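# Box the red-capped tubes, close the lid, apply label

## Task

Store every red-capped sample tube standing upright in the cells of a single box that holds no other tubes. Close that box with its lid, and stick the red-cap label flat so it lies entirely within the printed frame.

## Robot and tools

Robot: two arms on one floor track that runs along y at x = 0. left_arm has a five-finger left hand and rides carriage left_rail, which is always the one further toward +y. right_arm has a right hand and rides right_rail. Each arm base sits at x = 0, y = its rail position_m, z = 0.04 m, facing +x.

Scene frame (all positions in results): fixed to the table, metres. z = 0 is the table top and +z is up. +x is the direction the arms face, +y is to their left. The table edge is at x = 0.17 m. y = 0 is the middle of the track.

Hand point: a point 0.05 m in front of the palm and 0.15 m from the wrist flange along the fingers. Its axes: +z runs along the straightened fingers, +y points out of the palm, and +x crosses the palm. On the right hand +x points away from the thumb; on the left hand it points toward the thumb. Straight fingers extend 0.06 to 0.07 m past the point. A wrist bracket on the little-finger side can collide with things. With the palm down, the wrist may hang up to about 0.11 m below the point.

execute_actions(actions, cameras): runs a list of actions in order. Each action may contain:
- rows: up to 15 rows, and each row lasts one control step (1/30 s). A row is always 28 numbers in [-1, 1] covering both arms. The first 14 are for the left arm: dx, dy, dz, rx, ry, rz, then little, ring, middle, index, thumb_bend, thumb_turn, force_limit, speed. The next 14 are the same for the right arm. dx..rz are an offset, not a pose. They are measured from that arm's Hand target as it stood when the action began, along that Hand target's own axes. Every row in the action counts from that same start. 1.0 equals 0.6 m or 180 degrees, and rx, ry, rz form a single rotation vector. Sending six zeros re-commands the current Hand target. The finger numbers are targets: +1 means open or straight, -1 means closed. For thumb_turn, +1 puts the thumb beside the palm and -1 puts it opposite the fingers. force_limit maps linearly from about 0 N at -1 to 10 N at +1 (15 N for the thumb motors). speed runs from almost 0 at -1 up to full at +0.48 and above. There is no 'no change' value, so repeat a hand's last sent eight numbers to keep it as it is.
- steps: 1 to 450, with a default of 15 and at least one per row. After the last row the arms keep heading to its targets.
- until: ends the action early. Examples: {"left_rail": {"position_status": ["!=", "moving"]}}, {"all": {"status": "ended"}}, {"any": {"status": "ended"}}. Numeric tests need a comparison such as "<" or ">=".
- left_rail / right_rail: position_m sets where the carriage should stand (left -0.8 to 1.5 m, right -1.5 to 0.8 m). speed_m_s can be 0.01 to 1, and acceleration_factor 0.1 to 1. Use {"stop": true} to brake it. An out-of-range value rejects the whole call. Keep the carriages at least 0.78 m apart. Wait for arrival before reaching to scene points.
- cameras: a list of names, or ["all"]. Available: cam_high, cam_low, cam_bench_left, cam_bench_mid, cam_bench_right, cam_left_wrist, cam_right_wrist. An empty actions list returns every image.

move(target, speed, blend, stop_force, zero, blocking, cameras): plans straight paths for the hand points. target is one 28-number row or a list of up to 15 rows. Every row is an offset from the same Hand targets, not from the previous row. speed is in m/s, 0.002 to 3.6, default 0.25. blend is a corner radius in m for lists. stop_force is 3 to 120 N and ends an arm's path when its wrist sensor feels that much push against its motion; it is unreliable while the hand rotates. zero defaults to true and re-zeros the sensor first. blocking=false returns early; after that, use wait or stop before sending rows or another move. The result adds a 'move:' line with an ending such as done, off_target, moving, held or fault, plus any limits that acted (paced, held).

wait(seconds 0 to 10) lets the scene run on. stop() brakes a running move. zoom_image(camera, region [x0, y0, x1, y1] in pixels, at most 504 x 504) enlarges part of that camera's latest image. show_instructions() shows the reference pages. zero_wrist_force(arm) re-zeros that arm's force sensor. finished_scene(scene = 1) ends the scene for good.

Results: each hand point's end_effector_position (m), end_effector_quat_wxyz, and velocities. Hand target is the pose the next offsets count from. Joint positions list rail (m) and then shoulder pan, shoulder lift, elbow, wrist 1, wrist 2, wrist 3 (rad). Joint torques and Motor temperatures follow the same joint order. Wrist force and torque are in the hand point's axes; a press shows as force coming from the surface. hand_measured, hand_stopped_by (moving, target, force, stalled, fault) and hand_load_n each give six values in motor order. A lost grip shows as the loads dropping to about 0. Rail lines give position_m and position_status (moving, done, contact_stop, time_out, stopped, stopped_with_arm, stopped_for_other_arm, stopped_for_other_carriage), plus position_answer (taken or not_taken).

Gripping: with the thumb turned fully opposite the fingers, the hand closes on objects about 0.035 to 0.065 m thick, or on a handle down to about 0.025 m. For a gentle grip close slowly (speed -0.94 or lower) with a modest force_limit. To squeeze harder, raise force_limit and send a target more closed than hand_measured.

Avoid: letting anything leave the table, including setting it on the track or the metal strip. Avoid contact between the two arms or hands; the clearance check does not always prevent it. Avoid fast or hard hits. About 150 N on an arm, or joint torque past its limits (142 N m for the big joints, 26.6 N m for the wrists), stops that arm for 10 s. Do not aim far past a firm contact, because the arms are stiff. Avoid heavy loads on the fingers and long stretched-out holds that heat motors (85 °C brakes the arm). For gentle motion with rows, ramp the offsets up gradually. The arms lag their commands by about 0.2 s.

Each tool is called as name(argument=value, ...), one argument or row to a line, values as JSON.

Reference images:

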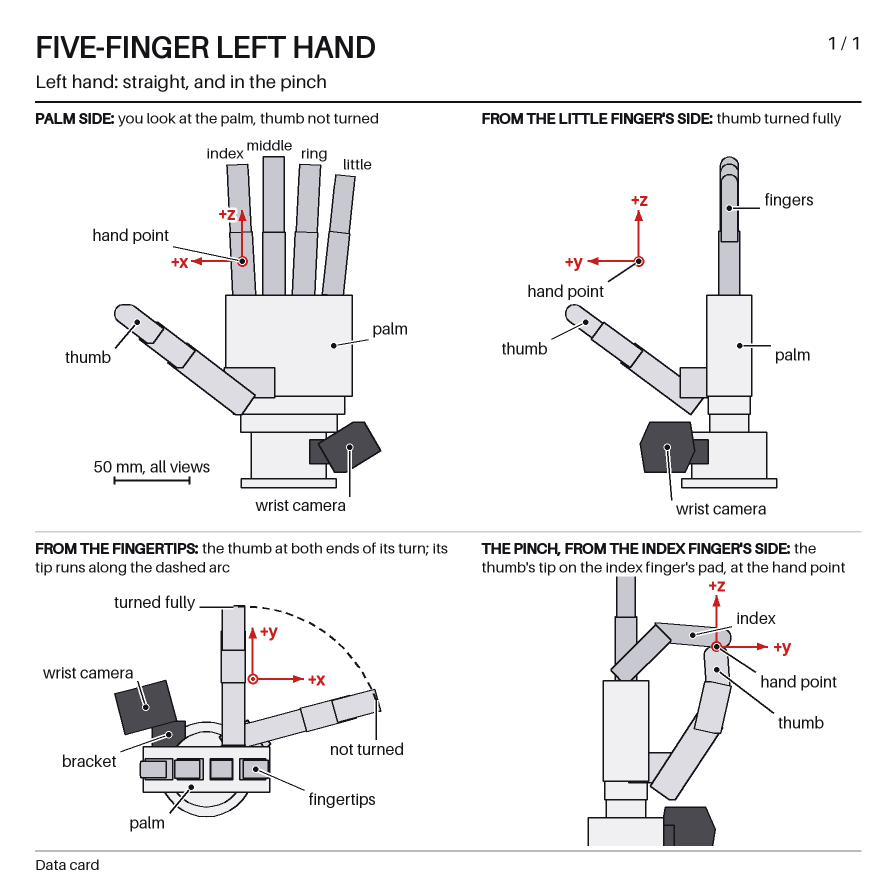

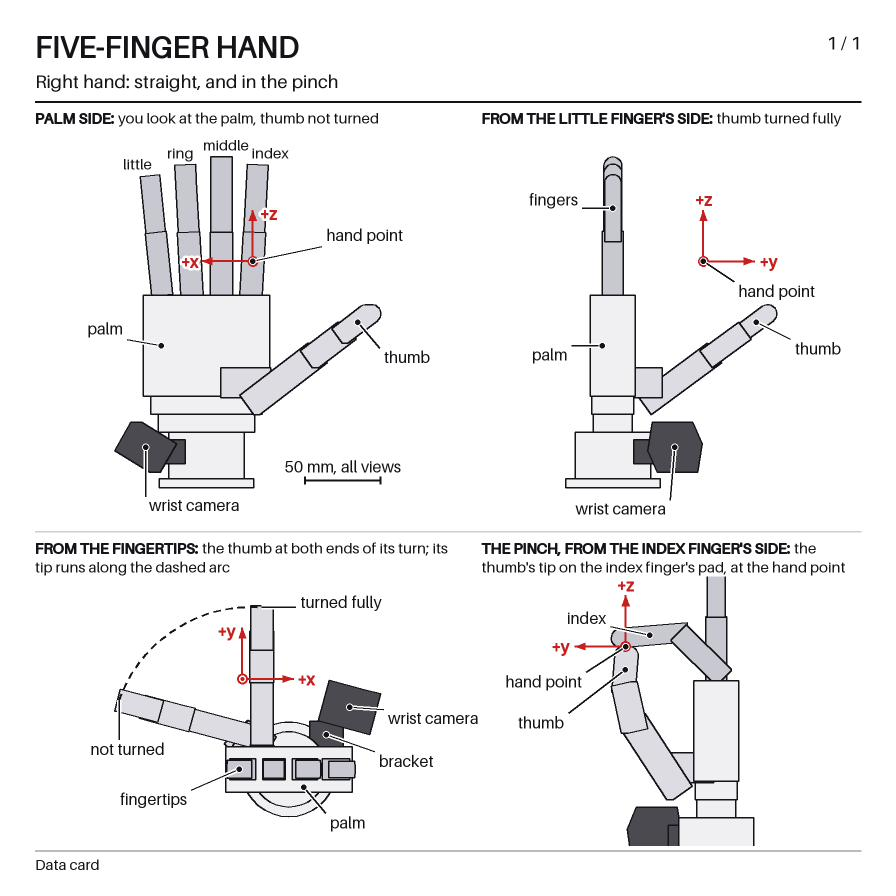

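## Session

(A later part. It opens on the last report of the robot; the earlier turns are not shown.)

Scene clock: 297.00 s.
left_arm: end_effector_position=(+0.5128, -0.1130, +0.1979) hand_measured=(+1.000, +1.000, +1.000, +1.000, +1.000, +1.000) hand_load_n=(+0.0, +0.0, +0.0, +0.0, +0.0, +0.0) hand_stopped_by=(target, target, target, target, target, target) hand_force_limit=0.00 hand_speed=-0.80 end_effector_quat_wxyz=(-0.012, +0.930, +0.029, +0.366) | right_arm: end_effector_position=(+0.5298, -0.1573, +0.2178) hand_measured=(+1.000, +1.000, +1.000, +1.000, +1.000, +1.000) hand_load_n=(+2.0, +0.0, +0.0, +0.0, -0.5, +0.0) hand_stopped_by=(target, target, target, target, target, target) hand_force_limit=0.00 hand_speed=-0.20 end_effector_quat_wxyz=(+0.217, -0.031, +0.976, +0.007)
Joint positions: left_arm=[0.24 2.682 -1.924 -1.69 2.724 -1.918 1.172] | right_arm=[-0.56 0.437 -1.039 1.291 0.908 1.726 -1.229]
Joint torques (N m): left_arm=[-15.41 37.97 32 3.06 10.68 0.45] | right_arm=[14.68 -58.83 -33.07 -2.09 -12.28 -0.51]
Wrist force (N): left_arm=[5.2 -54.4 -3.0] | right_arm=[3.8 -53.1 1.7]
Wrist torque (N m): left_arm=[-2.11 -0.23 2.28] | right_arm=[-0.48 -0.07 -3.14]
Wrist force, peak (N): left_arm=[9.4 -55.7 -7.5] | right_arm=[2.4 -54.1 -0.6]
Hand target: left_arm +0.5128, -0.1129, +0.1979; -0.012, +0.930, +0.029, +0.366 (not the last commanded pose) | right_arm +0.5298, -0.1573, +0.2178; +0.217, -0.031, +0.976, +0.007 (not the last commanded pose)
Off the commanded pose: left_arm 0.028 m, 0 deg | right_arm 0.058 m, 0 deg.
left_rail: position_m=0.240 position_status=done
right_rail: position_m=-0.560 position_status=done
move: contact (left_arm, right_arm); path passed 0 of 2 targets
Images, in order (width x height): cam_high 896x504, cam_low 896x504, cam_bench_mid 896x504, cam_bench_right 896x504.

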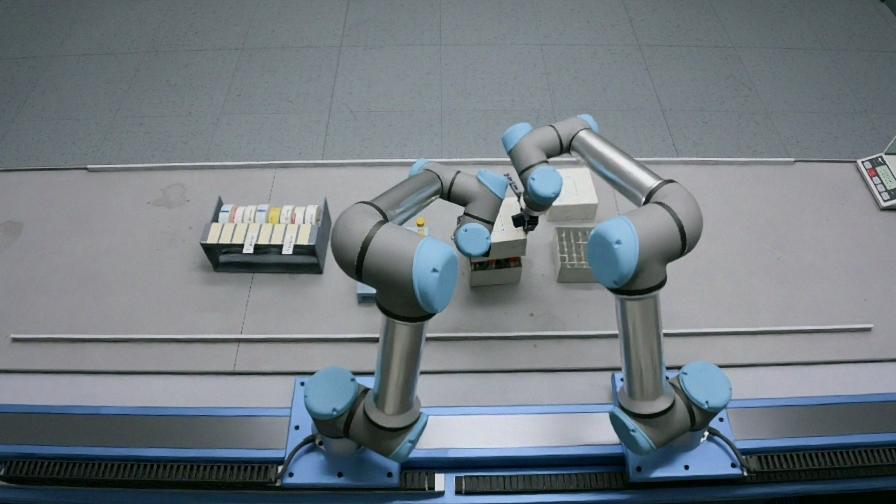

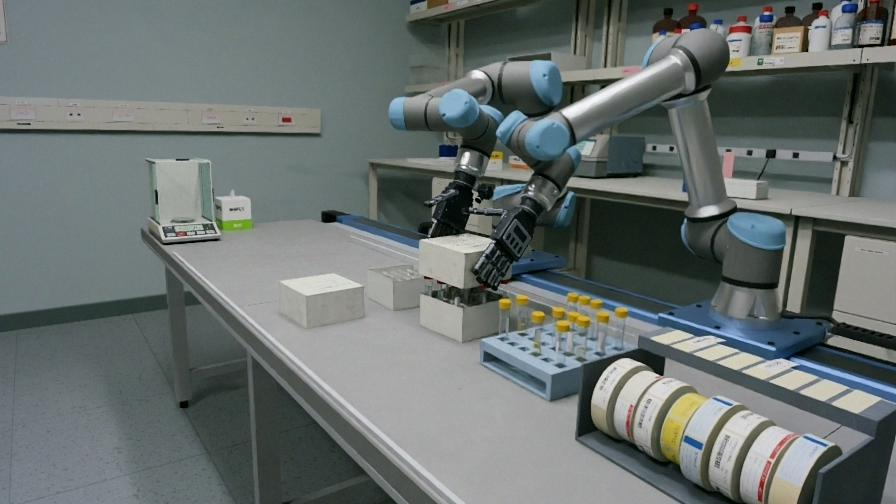

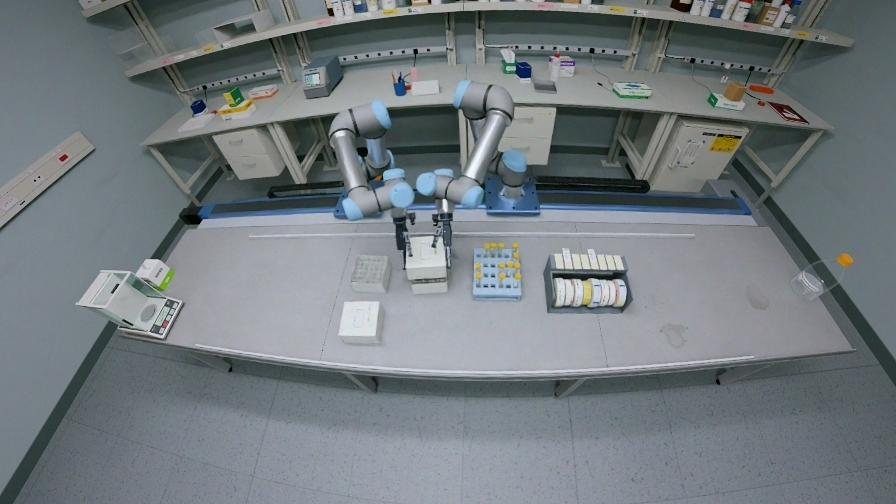

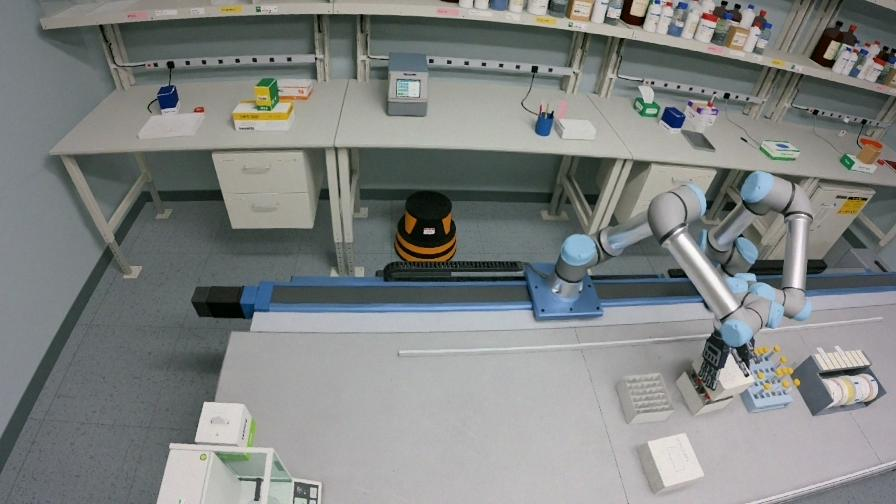

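move(
  target=[-0.0364,-0.0025,0.0344,-0.00568,0,0.00609,1,1,1,1,1,1,0,-0.8,0.0255,-0.0002,0.0433,0.00352,0,0.00755,1,1,1,1,1,1,0,-0.2],
  speed=0.05,
  cameras=["cam_low","cam_high","cam_bench_mid"],
)

zoom_image(
  camera="cam_high",
  region=[505, 240, 545, 290],
)

zoom_image(
  camera="cam_high",
  region=[460, 245, 500, 295],
)

zoom_image(
  camera="cam_bench_mid",
  region=[400, 262, 430, 300],
)

zoom_image(
  camera="cam_bench_mid",
  region=[430, 262, 460, 300],
)

zoom_image(
  camera="cam_low",
  region=[410, 225, 525, 345],
)

Scene clock: 312.13 s.
left_arm: end_effector_position=(+0.5113, -0.1119, +0.1747) hand_measured=(+1.000, +1.000, +1.000, +1.000, +1.000, +1.000) hand_load_n=(+0.0, +0.0, +0.0, +0.0, +0.0, +0.0) hand_stopped_by=(target, target, target, target, target, target) hand_force_limit=0.00 hand_speed=-0.80 end_effector_quat_wxyz=(-0.008, +0.930, +0.020, +0.366) | right_arm: end_effector_position=(+0.5282, -0.1589, +0.2064) hand_measured=(+1.000, +1.000, +1.000, +1.000, +1.000, +1.000) hand_load_n=(+0.0, +0.0, +0.0, +0.0, +0.0, +0.5) hand_stopped_by=(target, target, target, target, target, target) hand_force_limit=0.00 hand_speed=-0.20 end_effector_quat_wxyz=(+0.218, -0.024, +0.976, +0.004)
Joint positions: left_arm=[0.24 2.693 -1.941 -1.733 2.79 -1.899 1.197] | right_arm=[-0.56 0.442 -1.036 1.316 0.882 1.737 -1.212]
Joint torques (N m): left_arm=[-0.49 32.23 15.35 -1.17 -0.7 0.03] | right_arm=[0.45 -42.02 -17.55 1.69 0.27 0.02]
Wrist force (N): left_arm=[1.1 -6.4 -0.2] | right_arm=[-6.8 -4.6 -21.6]
Wrist torque (N m): left_arm=[-0.52 -0.01 0.48] | right_arm=[1.11 1.61 -0.69]
Wrist force, peak (N): left_arm=[5.2 -55.6 -2.9] | right_arm=[-41.3 -54.2 -108.7]
Hand target: left_arm +0.5113, -0.1119, +0.1747; -0.008, +0.930, +0.020, +0.366 (not the last commanded pose) | right_arm +0.5282, -0.1589, +0.2064; +0.218, -0.024, +0.976, +0.004 (not the last commanded pose)
Off the commanded pose: left_arm 0.007 m, 0 deg | right_arm 0.019 m, 1 deg.
FORCE FAULT: contact force on the right arm reached its limit, and that arm stopped for 10 seconds. The contact can be on any part of that arm, not only on its tool. That arm's remaining commands of this call were not run. That arm's target is now where it stood when the stop ended, not its last command. That arm accepts commands again.
left_rail: position_m=0.240 position_status=done
right_rail: position_m=-0.560 position_status=done
move: fault (right_arm), off_target (left_arm; braked at the fault stop of right_arm)
Images, in order (width x height): cam_high 896x504, cam_low 896x504, cam_bench_mid 896x504.

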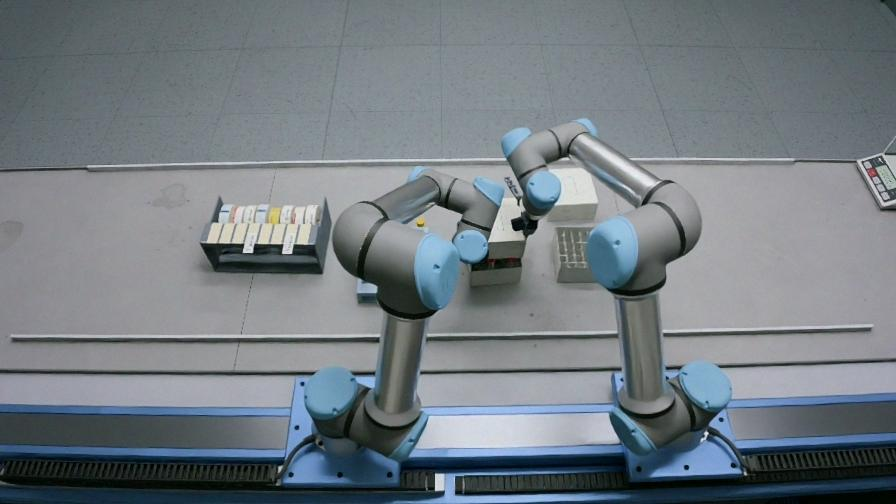

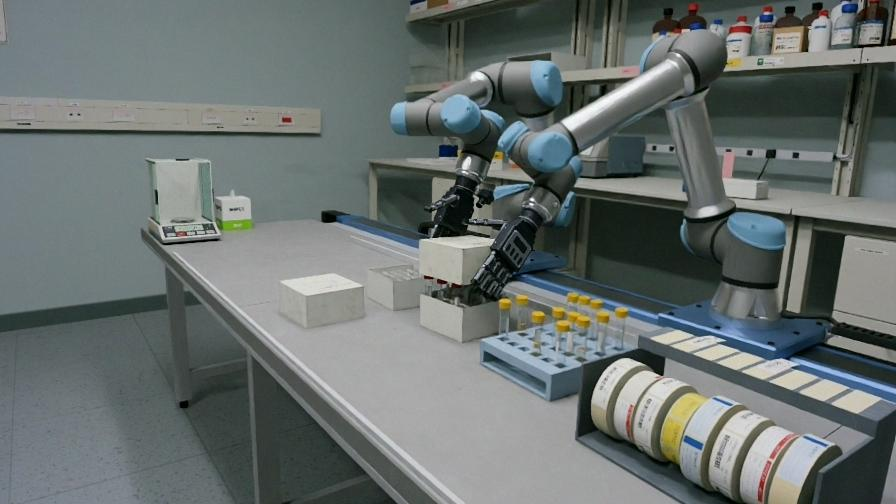

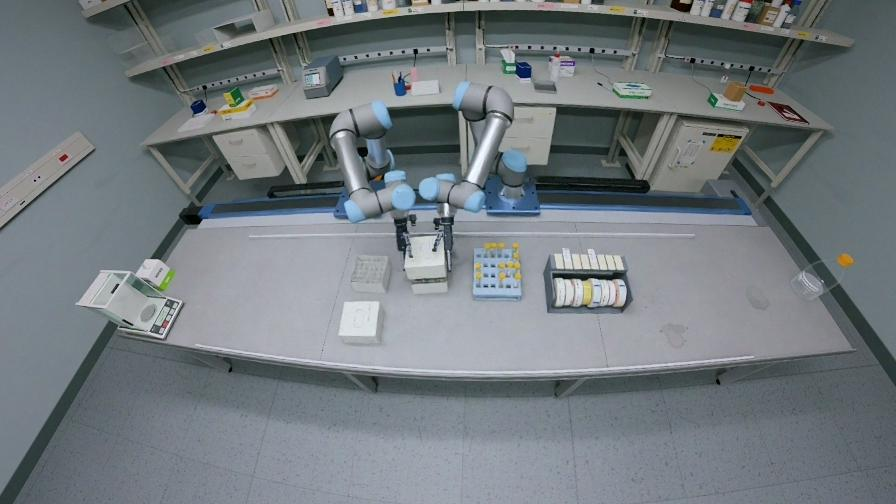

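Scaled by 10.080 from the camera's 896x504 image, which has a finer 1280x720 frame.

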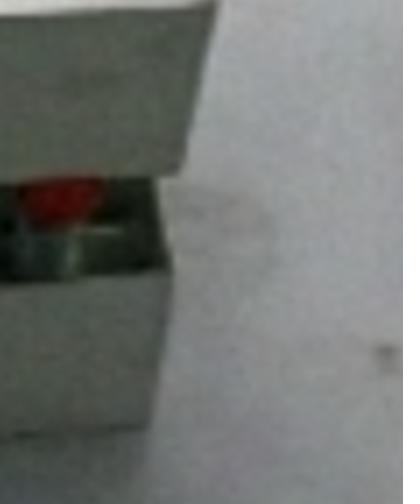

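Scaled by 10.080 from the camera's 896x504 image, which has a finer 1280x720 frame.

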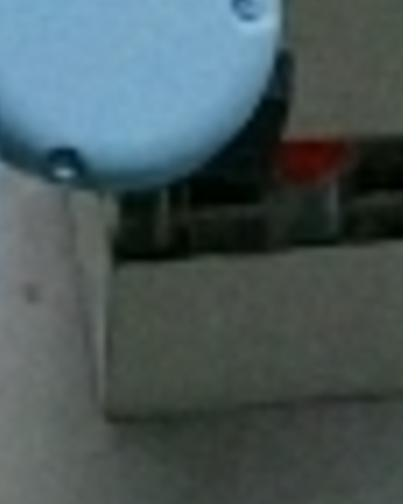

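Scaled by 13.263 from the camera's 896x504 image, which has a finer 1280x720 frame.

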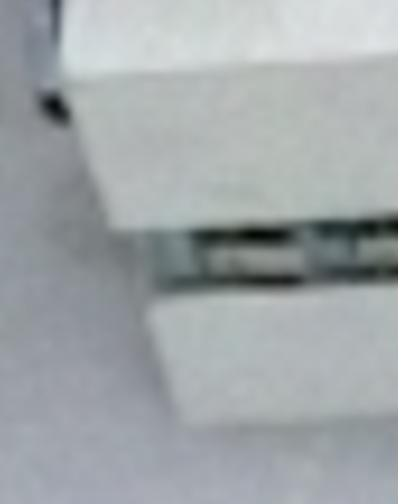

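Scaled by 13.263 from the camera's 896x504 image, which has a finer 1280x720 frame.

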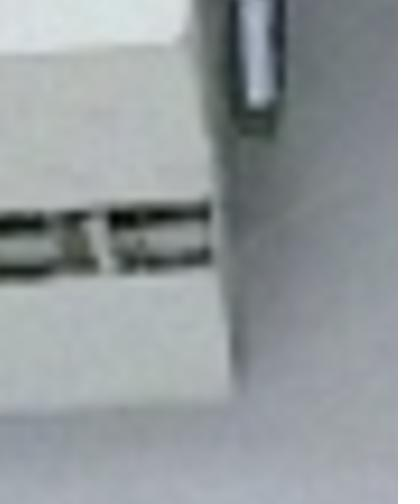

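Scaled by 4.200 from the camera's 896x504 image, which has a finer 1280x720 frame.

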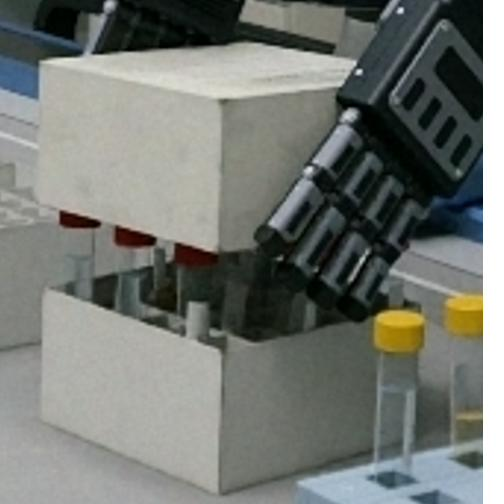

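execute_actions(
  actions=[],
)

Scene clock: 314.40 s.
left_arm: end_effector_position=(+0.5113, -0.1119, +0.1747) hand_measured=(+1.000, +1.000, +1.000, +1.000, +1.000, +1.000) hand_load_n=(+0.0, +0.0, +0.0, +0.0, +0.0, +0.0) hand_stopped_by=(target, target, target, target, target, target) hand_force_limit=0.00 hand_speed=-0.80 end_effector_quat_wxyz=(-0.008, +0.930, +0.020, +0.366) | right_arm: end_effector_position=(+0.5282, -0.1589, +0.2064) hand_measured=(+1.000, +1.000, +1.000, +1.000, +1.000, +1.000) hand_load_n=(+0.0, +0.0, +0.0, +0.0, +0.0, +0.0) hand_stopped_by=(target, target, target, target, target, target) hand_force_limit=0.00 hand_speed=-0.20 end_effector_quat_wxyz=(+0.218, -0.024, +0.976, +0.004)
Joint positions: left_arm=[0.24 2.693 -1.941 -1.733 2.79 -1.899 1.197] | right_arm=[-0.56 0.442 -1.036 1.316 0.882 1.737 -1.212]
Joint velocities: within noise
Joint torques (N m): left_arm=[-2 33.61 17.07 -1.05 -0.73 -0.23] | right_arm=[-0.48 -30.14 -17.43 0.61 0.3 -0.05]
Motor temperatures (°C): left_arm=[27 26 22 34 31 39] | right_arm=[34 33 35 37 31 39]
Wrist force (N): left_arm=[0.9 -6.4 -0.4] | right_arm=[-7.0 -4.7 -21.3]
Wrist torque (N m): left_arm=[-0.48 0.00 0.47] | right_arm=[1.06 1.66 -0.72]
Wrist force, peak (N): left_arm=[1.0 -6.8 -0.3] | right_arm=[-7.0 -4.5 -21.7]
Hand target: left_arm +0.5113, -0.1119, +0.1747; -0.008, +0.930, +0.020, +0.366 (not the last commanded pose) | right_arm +0.5282, -0.1589, +0.2064; +0.218, -0.024, +0.976, +0.004 (not the last commanded pose)
Off the commanded pose: left_arm 0.007 m, 0 deg | right_arm 0.019 m, 1 deg.
left_rail: position_m=0.240 position_status=done
right_rail: position_m=-0.560 position_status=done
camera_calibration:
cam_left_wrist: T_world_to_cam=[[0.137869, 0.978178, 0.155435, 0.0146211], [0.305168, -0.191251, 0.932896, -0.337797], [0.942266, -0.0811838, -0.324876, -0.320068], [0, 0, 0, 1]] pos_world=[0.402658, -0.10489, 0.208874]
cam_right_wrist: T_world_to_cam=[[-0.230881, 0.967698, -0.101266, 0.298818], [0.571877, 0.219168, 0.79052, -0.425258], [0.787179, 0.124604, -0.604006, -0.159453], [0, 0, 0, 1]] pos_world=[0.437705, -0.176094, 0.270125]

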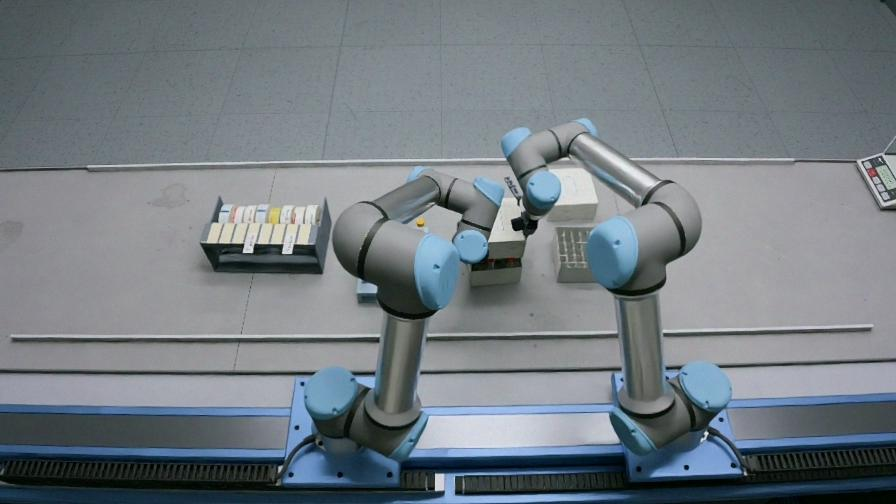

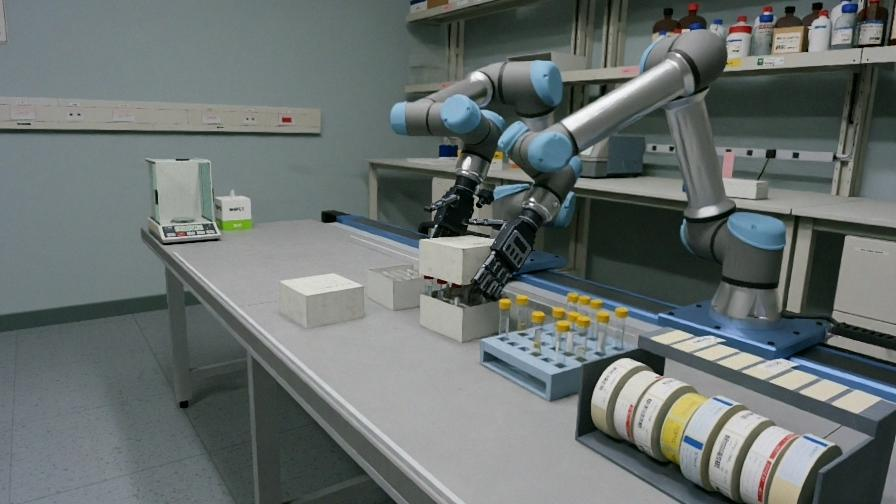

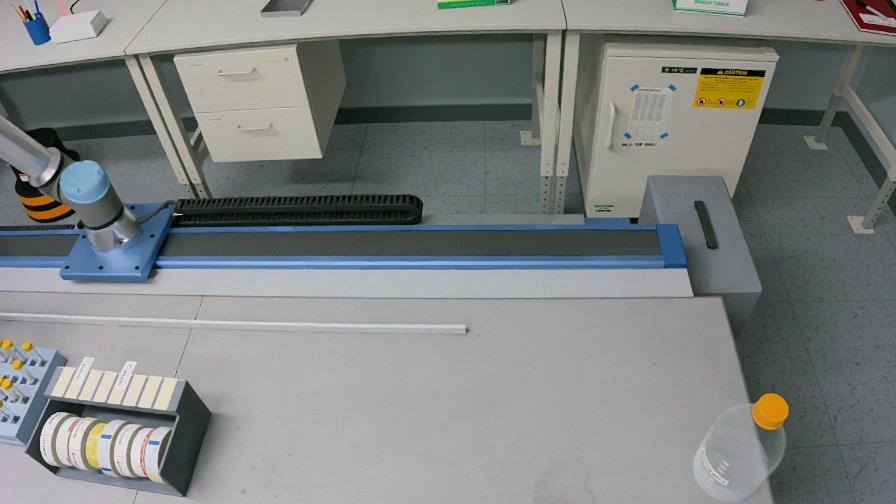

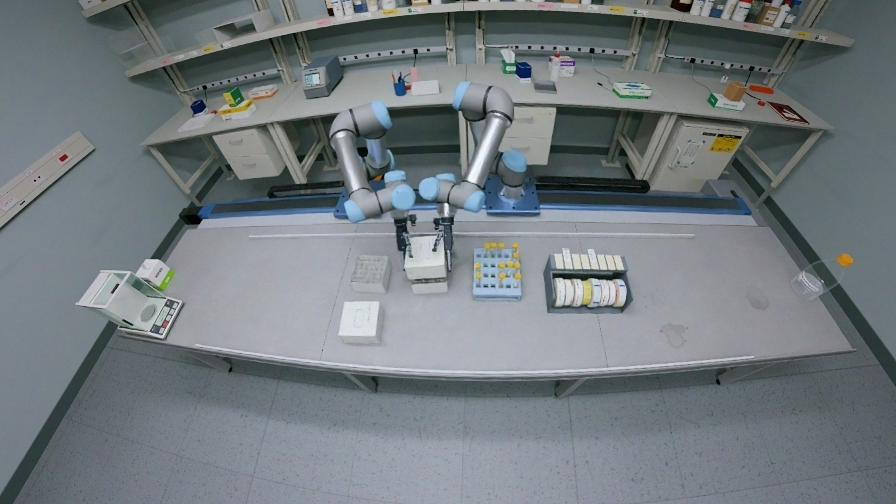

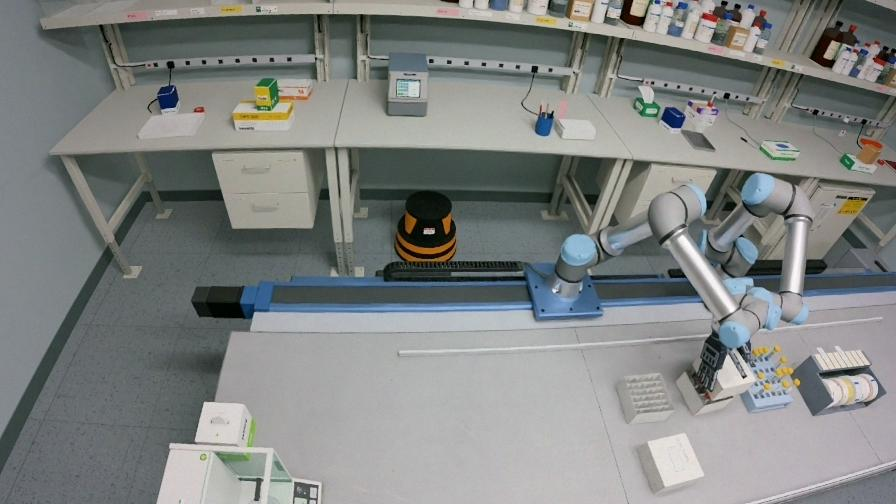

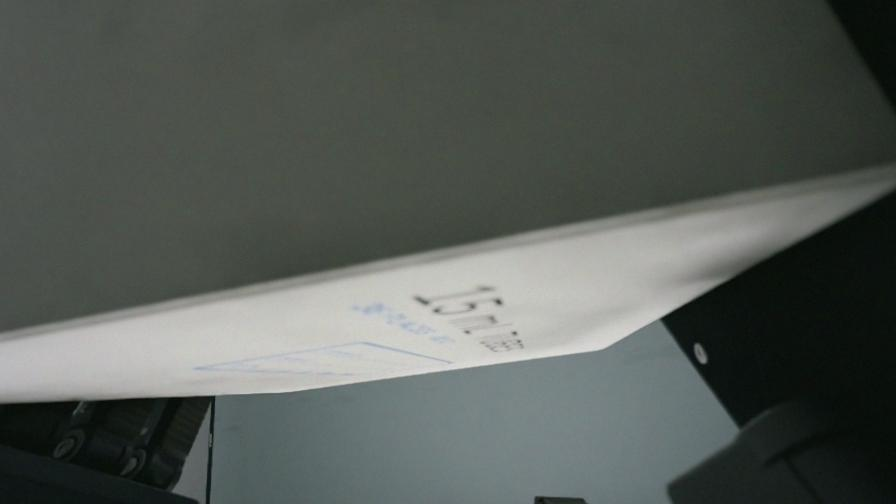

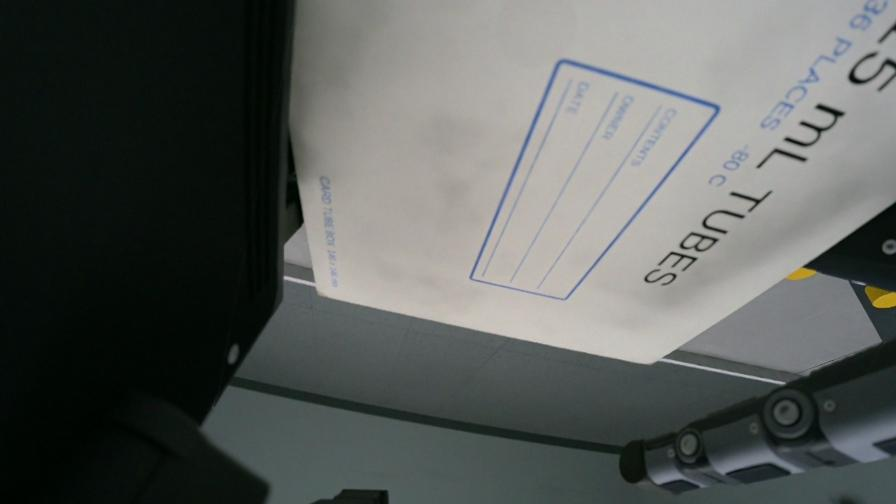

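zoom_image(
  camera="cam_low",
  region=[400, 210, 520, 350],
)

zoom_image(
  camera="cam_bench_mid",
  region=[395, 205, 465, 300],
)

zoom_image(
  camera="cam_high",
  region=[450, 190, 550, 300],
)

zoom_image(
  camera="cam_bench_right",
  region=[670, 310, 770, 430],
)

Scaled by 3.600 from the camera's 896x504 image, which has a finer 1280x720 frame.

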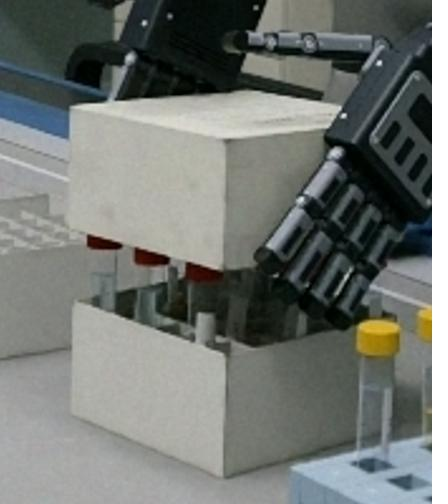

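Scaled by 5.305 from the camera's 896x504 image, which has a finer 1280x720 frame.

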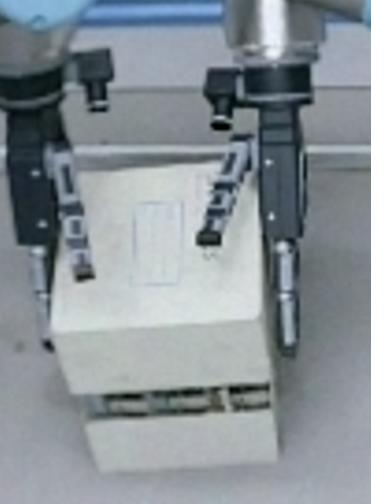

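Scaled by 4.582 from the camera's 896x504 image, which has a finer 1280x720 frame.

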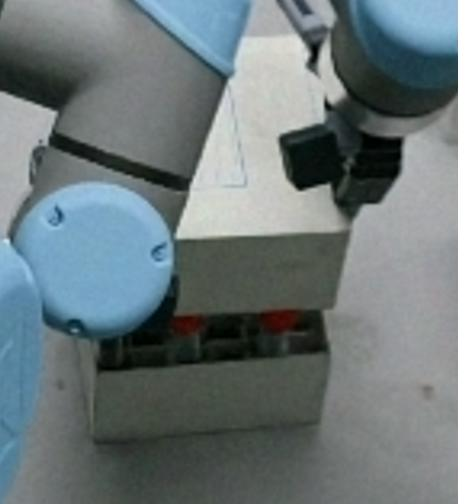

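Scaled by 4.200 from the camera's 896x504 image, which has a finer 1280x720 frame.

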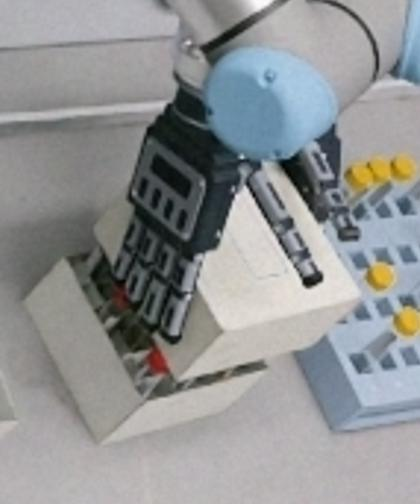

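zoom_image(
  camera="cam_low",
  region=[415, 255, 475, 315],
)

zoom_image(
  camera="cam_low",
  region=[455, 255, 515, 315],
)

zoom_image(
  camera="cam_high",
  region=[465, 225, 535, 295],
)

zoom_image(
  camera="cam_bench_mid",
  region=[400, 255, 455, 300],
)

zoom_image(
  camera="cam_bench_right",
  region=[670, 350, 740, 420],
)

Scaled by 8.400 from the camera's 896x504 image, which has a finer 1280x720 frame.

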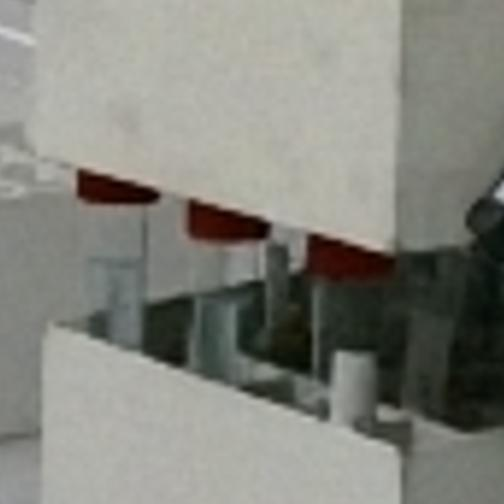

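Scaled by 8.400 from the camera's 896x504 image, which has a finer 1280x720 frame.

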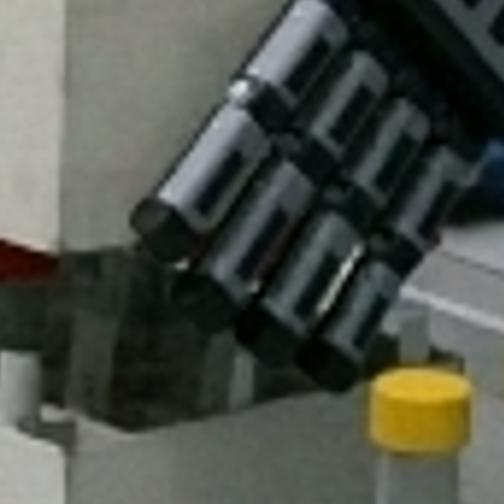

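Scaled by 7.200 from the camera's 896x504 image, which has a finer 1280x720 frame.

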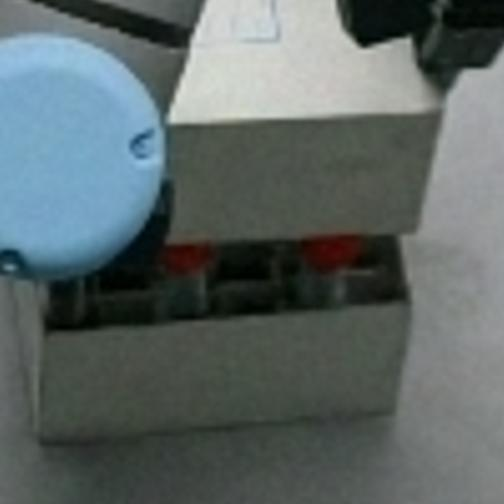

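Scaled by 9.164 from the camera's 896x504 image, which has a finer 1280x720 frame.

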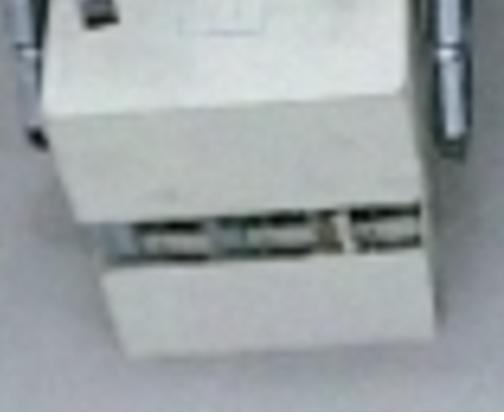

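Scaled by 7.200 from the camera's 896x504 image, which has a finer 1280x720 frame.

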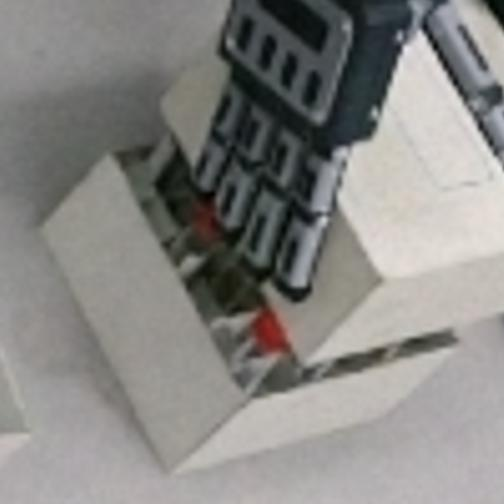

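move(
  target=[
    [0,0.00133,0,0,0,0,1,1,1,1,1,1,0,-0.8,0,0.00133,0,0,0,0,1,1,1,1,1,1,0,-0.2],
    [0.0511,0.0014,-0.0548,0,0,0,1,1,1,1,1,1,0,-0.8,-0.0319,0.0013,-0.068,0,0,0,1,1,1,1,1,1,0,-0.2],
  ],
  speed=0.08,
  cameras=["cam_high","cam_low","cam_bench_mid","cam_bench_right","cam_left_wrist","cam_right_wrist"],
)

Scene clock: 323.40 s.
left_arm: end_effector_position=(+0.5113, -0.1127, +0.2196) hand_measured=(+1.000, +1.000, +1.000, +1.000, +1.000, +1.000) hand_load_n=(+0.0, +0.0, +0.5, +0.0, -0.5, +0.0) hand_stopped_by=(target, target, target, target, target, target) hand_force_limit=0.00 hand_speed=-0.80 end_effector_quat_wxyz=(-0.008, +0.930, +0.020, +0.366) | right_arm: end_effector_position=(+0.5281, -0.1581, +0.2514) hand_measured=(+1.000, +1.000, +1.000, +1.000, +1.000, +1.000) hand_load_n=(+0.0, +0.0, +0.0, +0.0, -0.5, +0.0) hand_stopped_by=(target, target, target, target, target, target) hand_force_limit=0.00 hand_speed=-0.20 end_effector_quat_wxyz=(+0.218, -0.024, +0.976, +0.004)
Joint positions: left_arm=[0.24 2.691 -1.893 -1.671 2.681 -1.9 1.196] | right_arm=[-0.56 0.444 -1.059 1.235 0.987 1.738 -1.211]
Joint torques (N m): left_arm=[-28.52 39.69 29.93 0.56 7.8 -0.17] | right_arm=[30.26 -54.91 -31.58 -1.86 -5.3 3.17]
Wrist force (N): left_arm=[3.4 -45.3 6.9] | right_arm=[7.1 -41.8 -3.6]
Wrist torque (N m): left_arm=[-2.36 0.08 0.89] | right_arm=[-0.91 0.03 -2.11]
Wrist force, peak (N): left_arm=[3.4 -45.3 6.9] | right_arm=[6.7 -42.1 -3.6]
Hand target: left_arm +0.5113, -0.1127, +0.2197; -0.008, +0.930, +0.020, +0.366 | right_arm +0.5281, -0.1581, +0.2514; +0.218, -0.024, +0.976, +0.004
Off the commanded pose: left_arm 0.000 m, 0 deg | right_arm 0.000 m, 0 deg.
left_rail: position_m=0.240 position_status=done
right_rail: position_m=-0.560 position_status=done
move: done
camera_calibration:
cam_left_wrist: T_world_to_cam=[[0.137869, 0.978178, 0.155435, 0.00842459], [0.305168, -0.191251, 0.932896, -0.379837], [0.942266, -0.0811838, -0.324876, -0.305546], [0, 0, 0, 1]] pos_world=[0.402658, -0.10569, 0.253774]
cam_right_wrist: T_world_to_cam=[[-0.230813, 0.967724, -0.10117, 0.302448], [0.571905, 0.219051, 0.790532, -0.461066], [0.787178, 0.124605, -0.604006, -0.132384], [0, 0, 0, 1]] pos_world=[0.437705, -0.175193, 0.315126]
Images, in order (width x height): cam_high 896x504, cam_low 896x504, cam_bench_mid 896x504, cam_bench_right 896x504, cam_left_wrist 896x504, cam_right_wrist 896x504.

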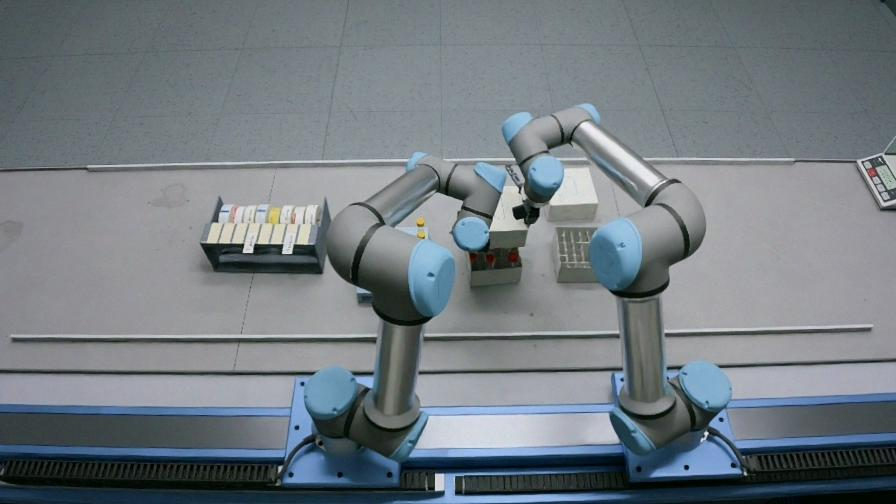

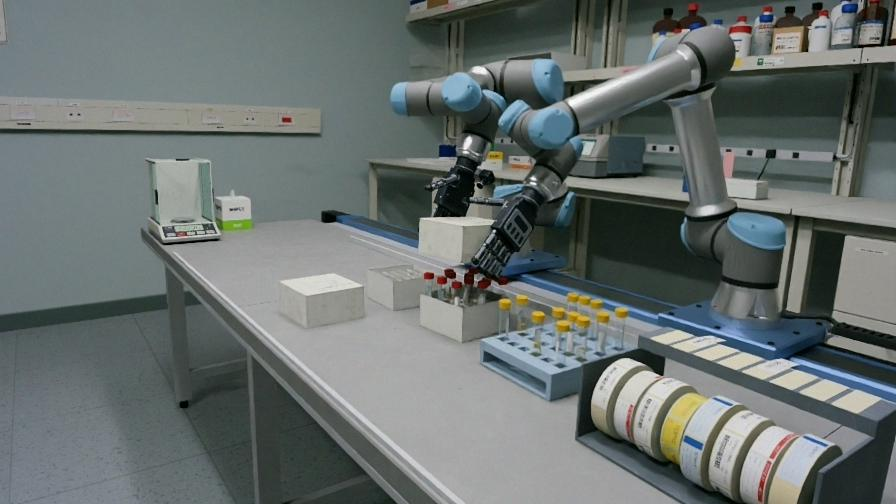

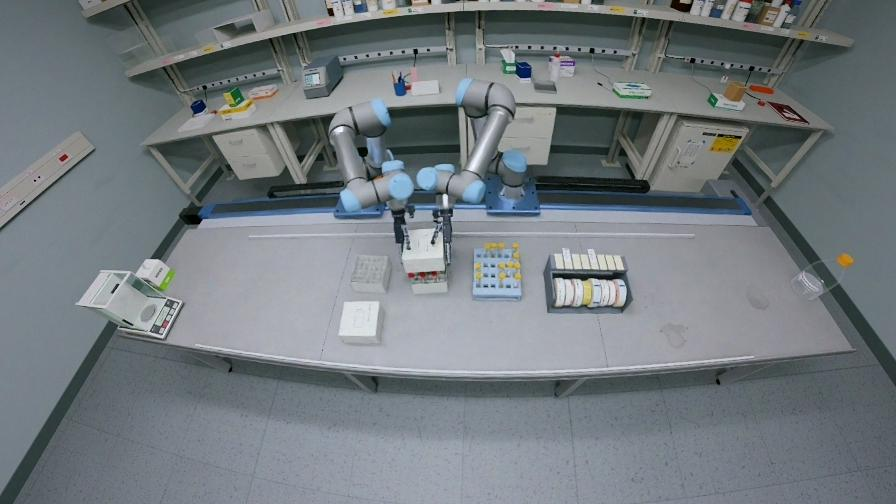

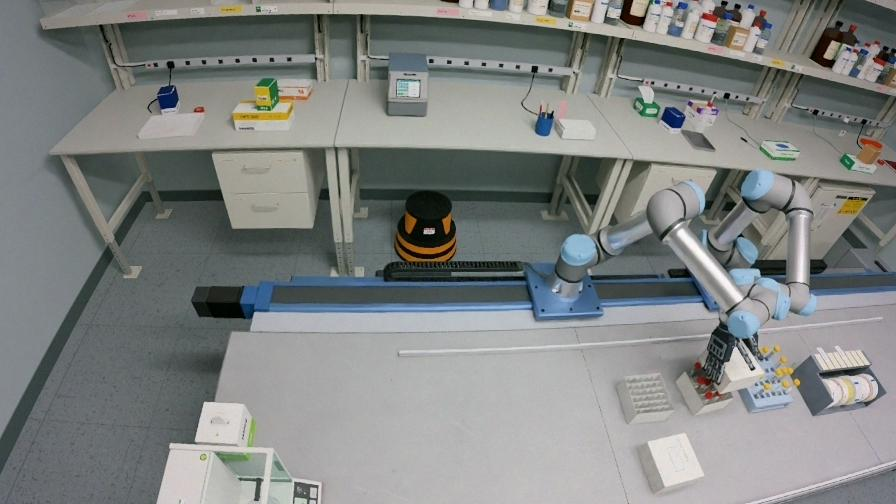

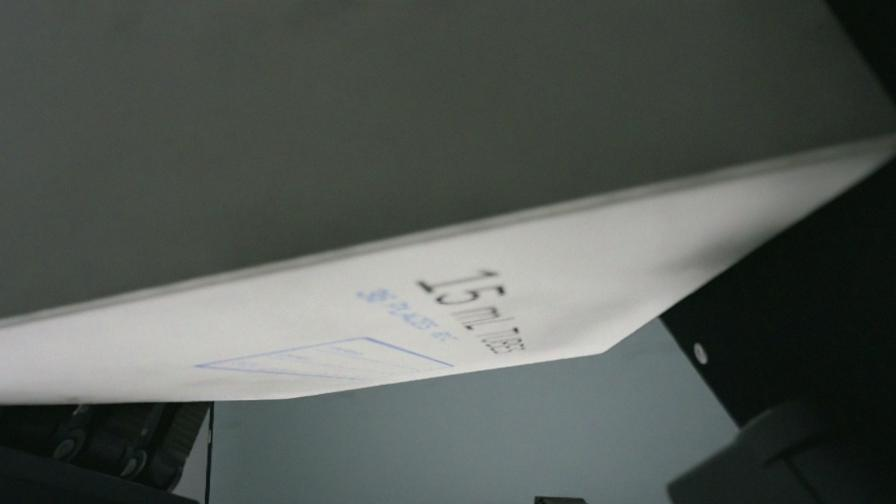

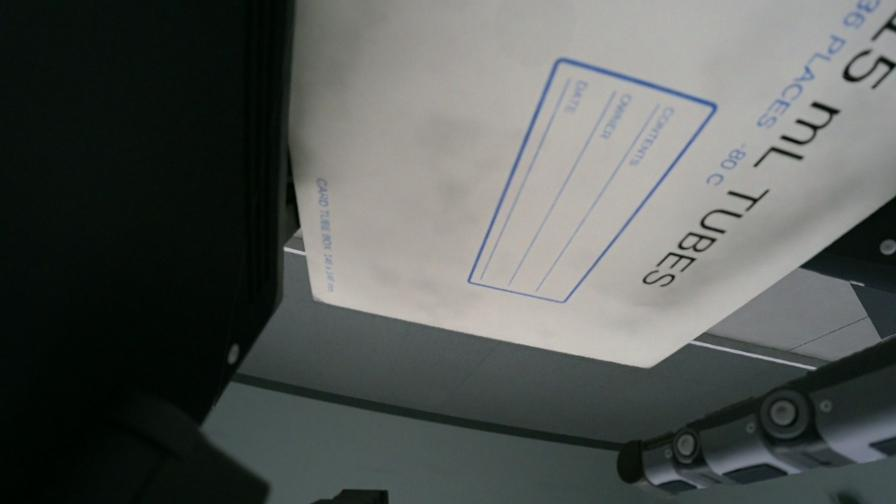

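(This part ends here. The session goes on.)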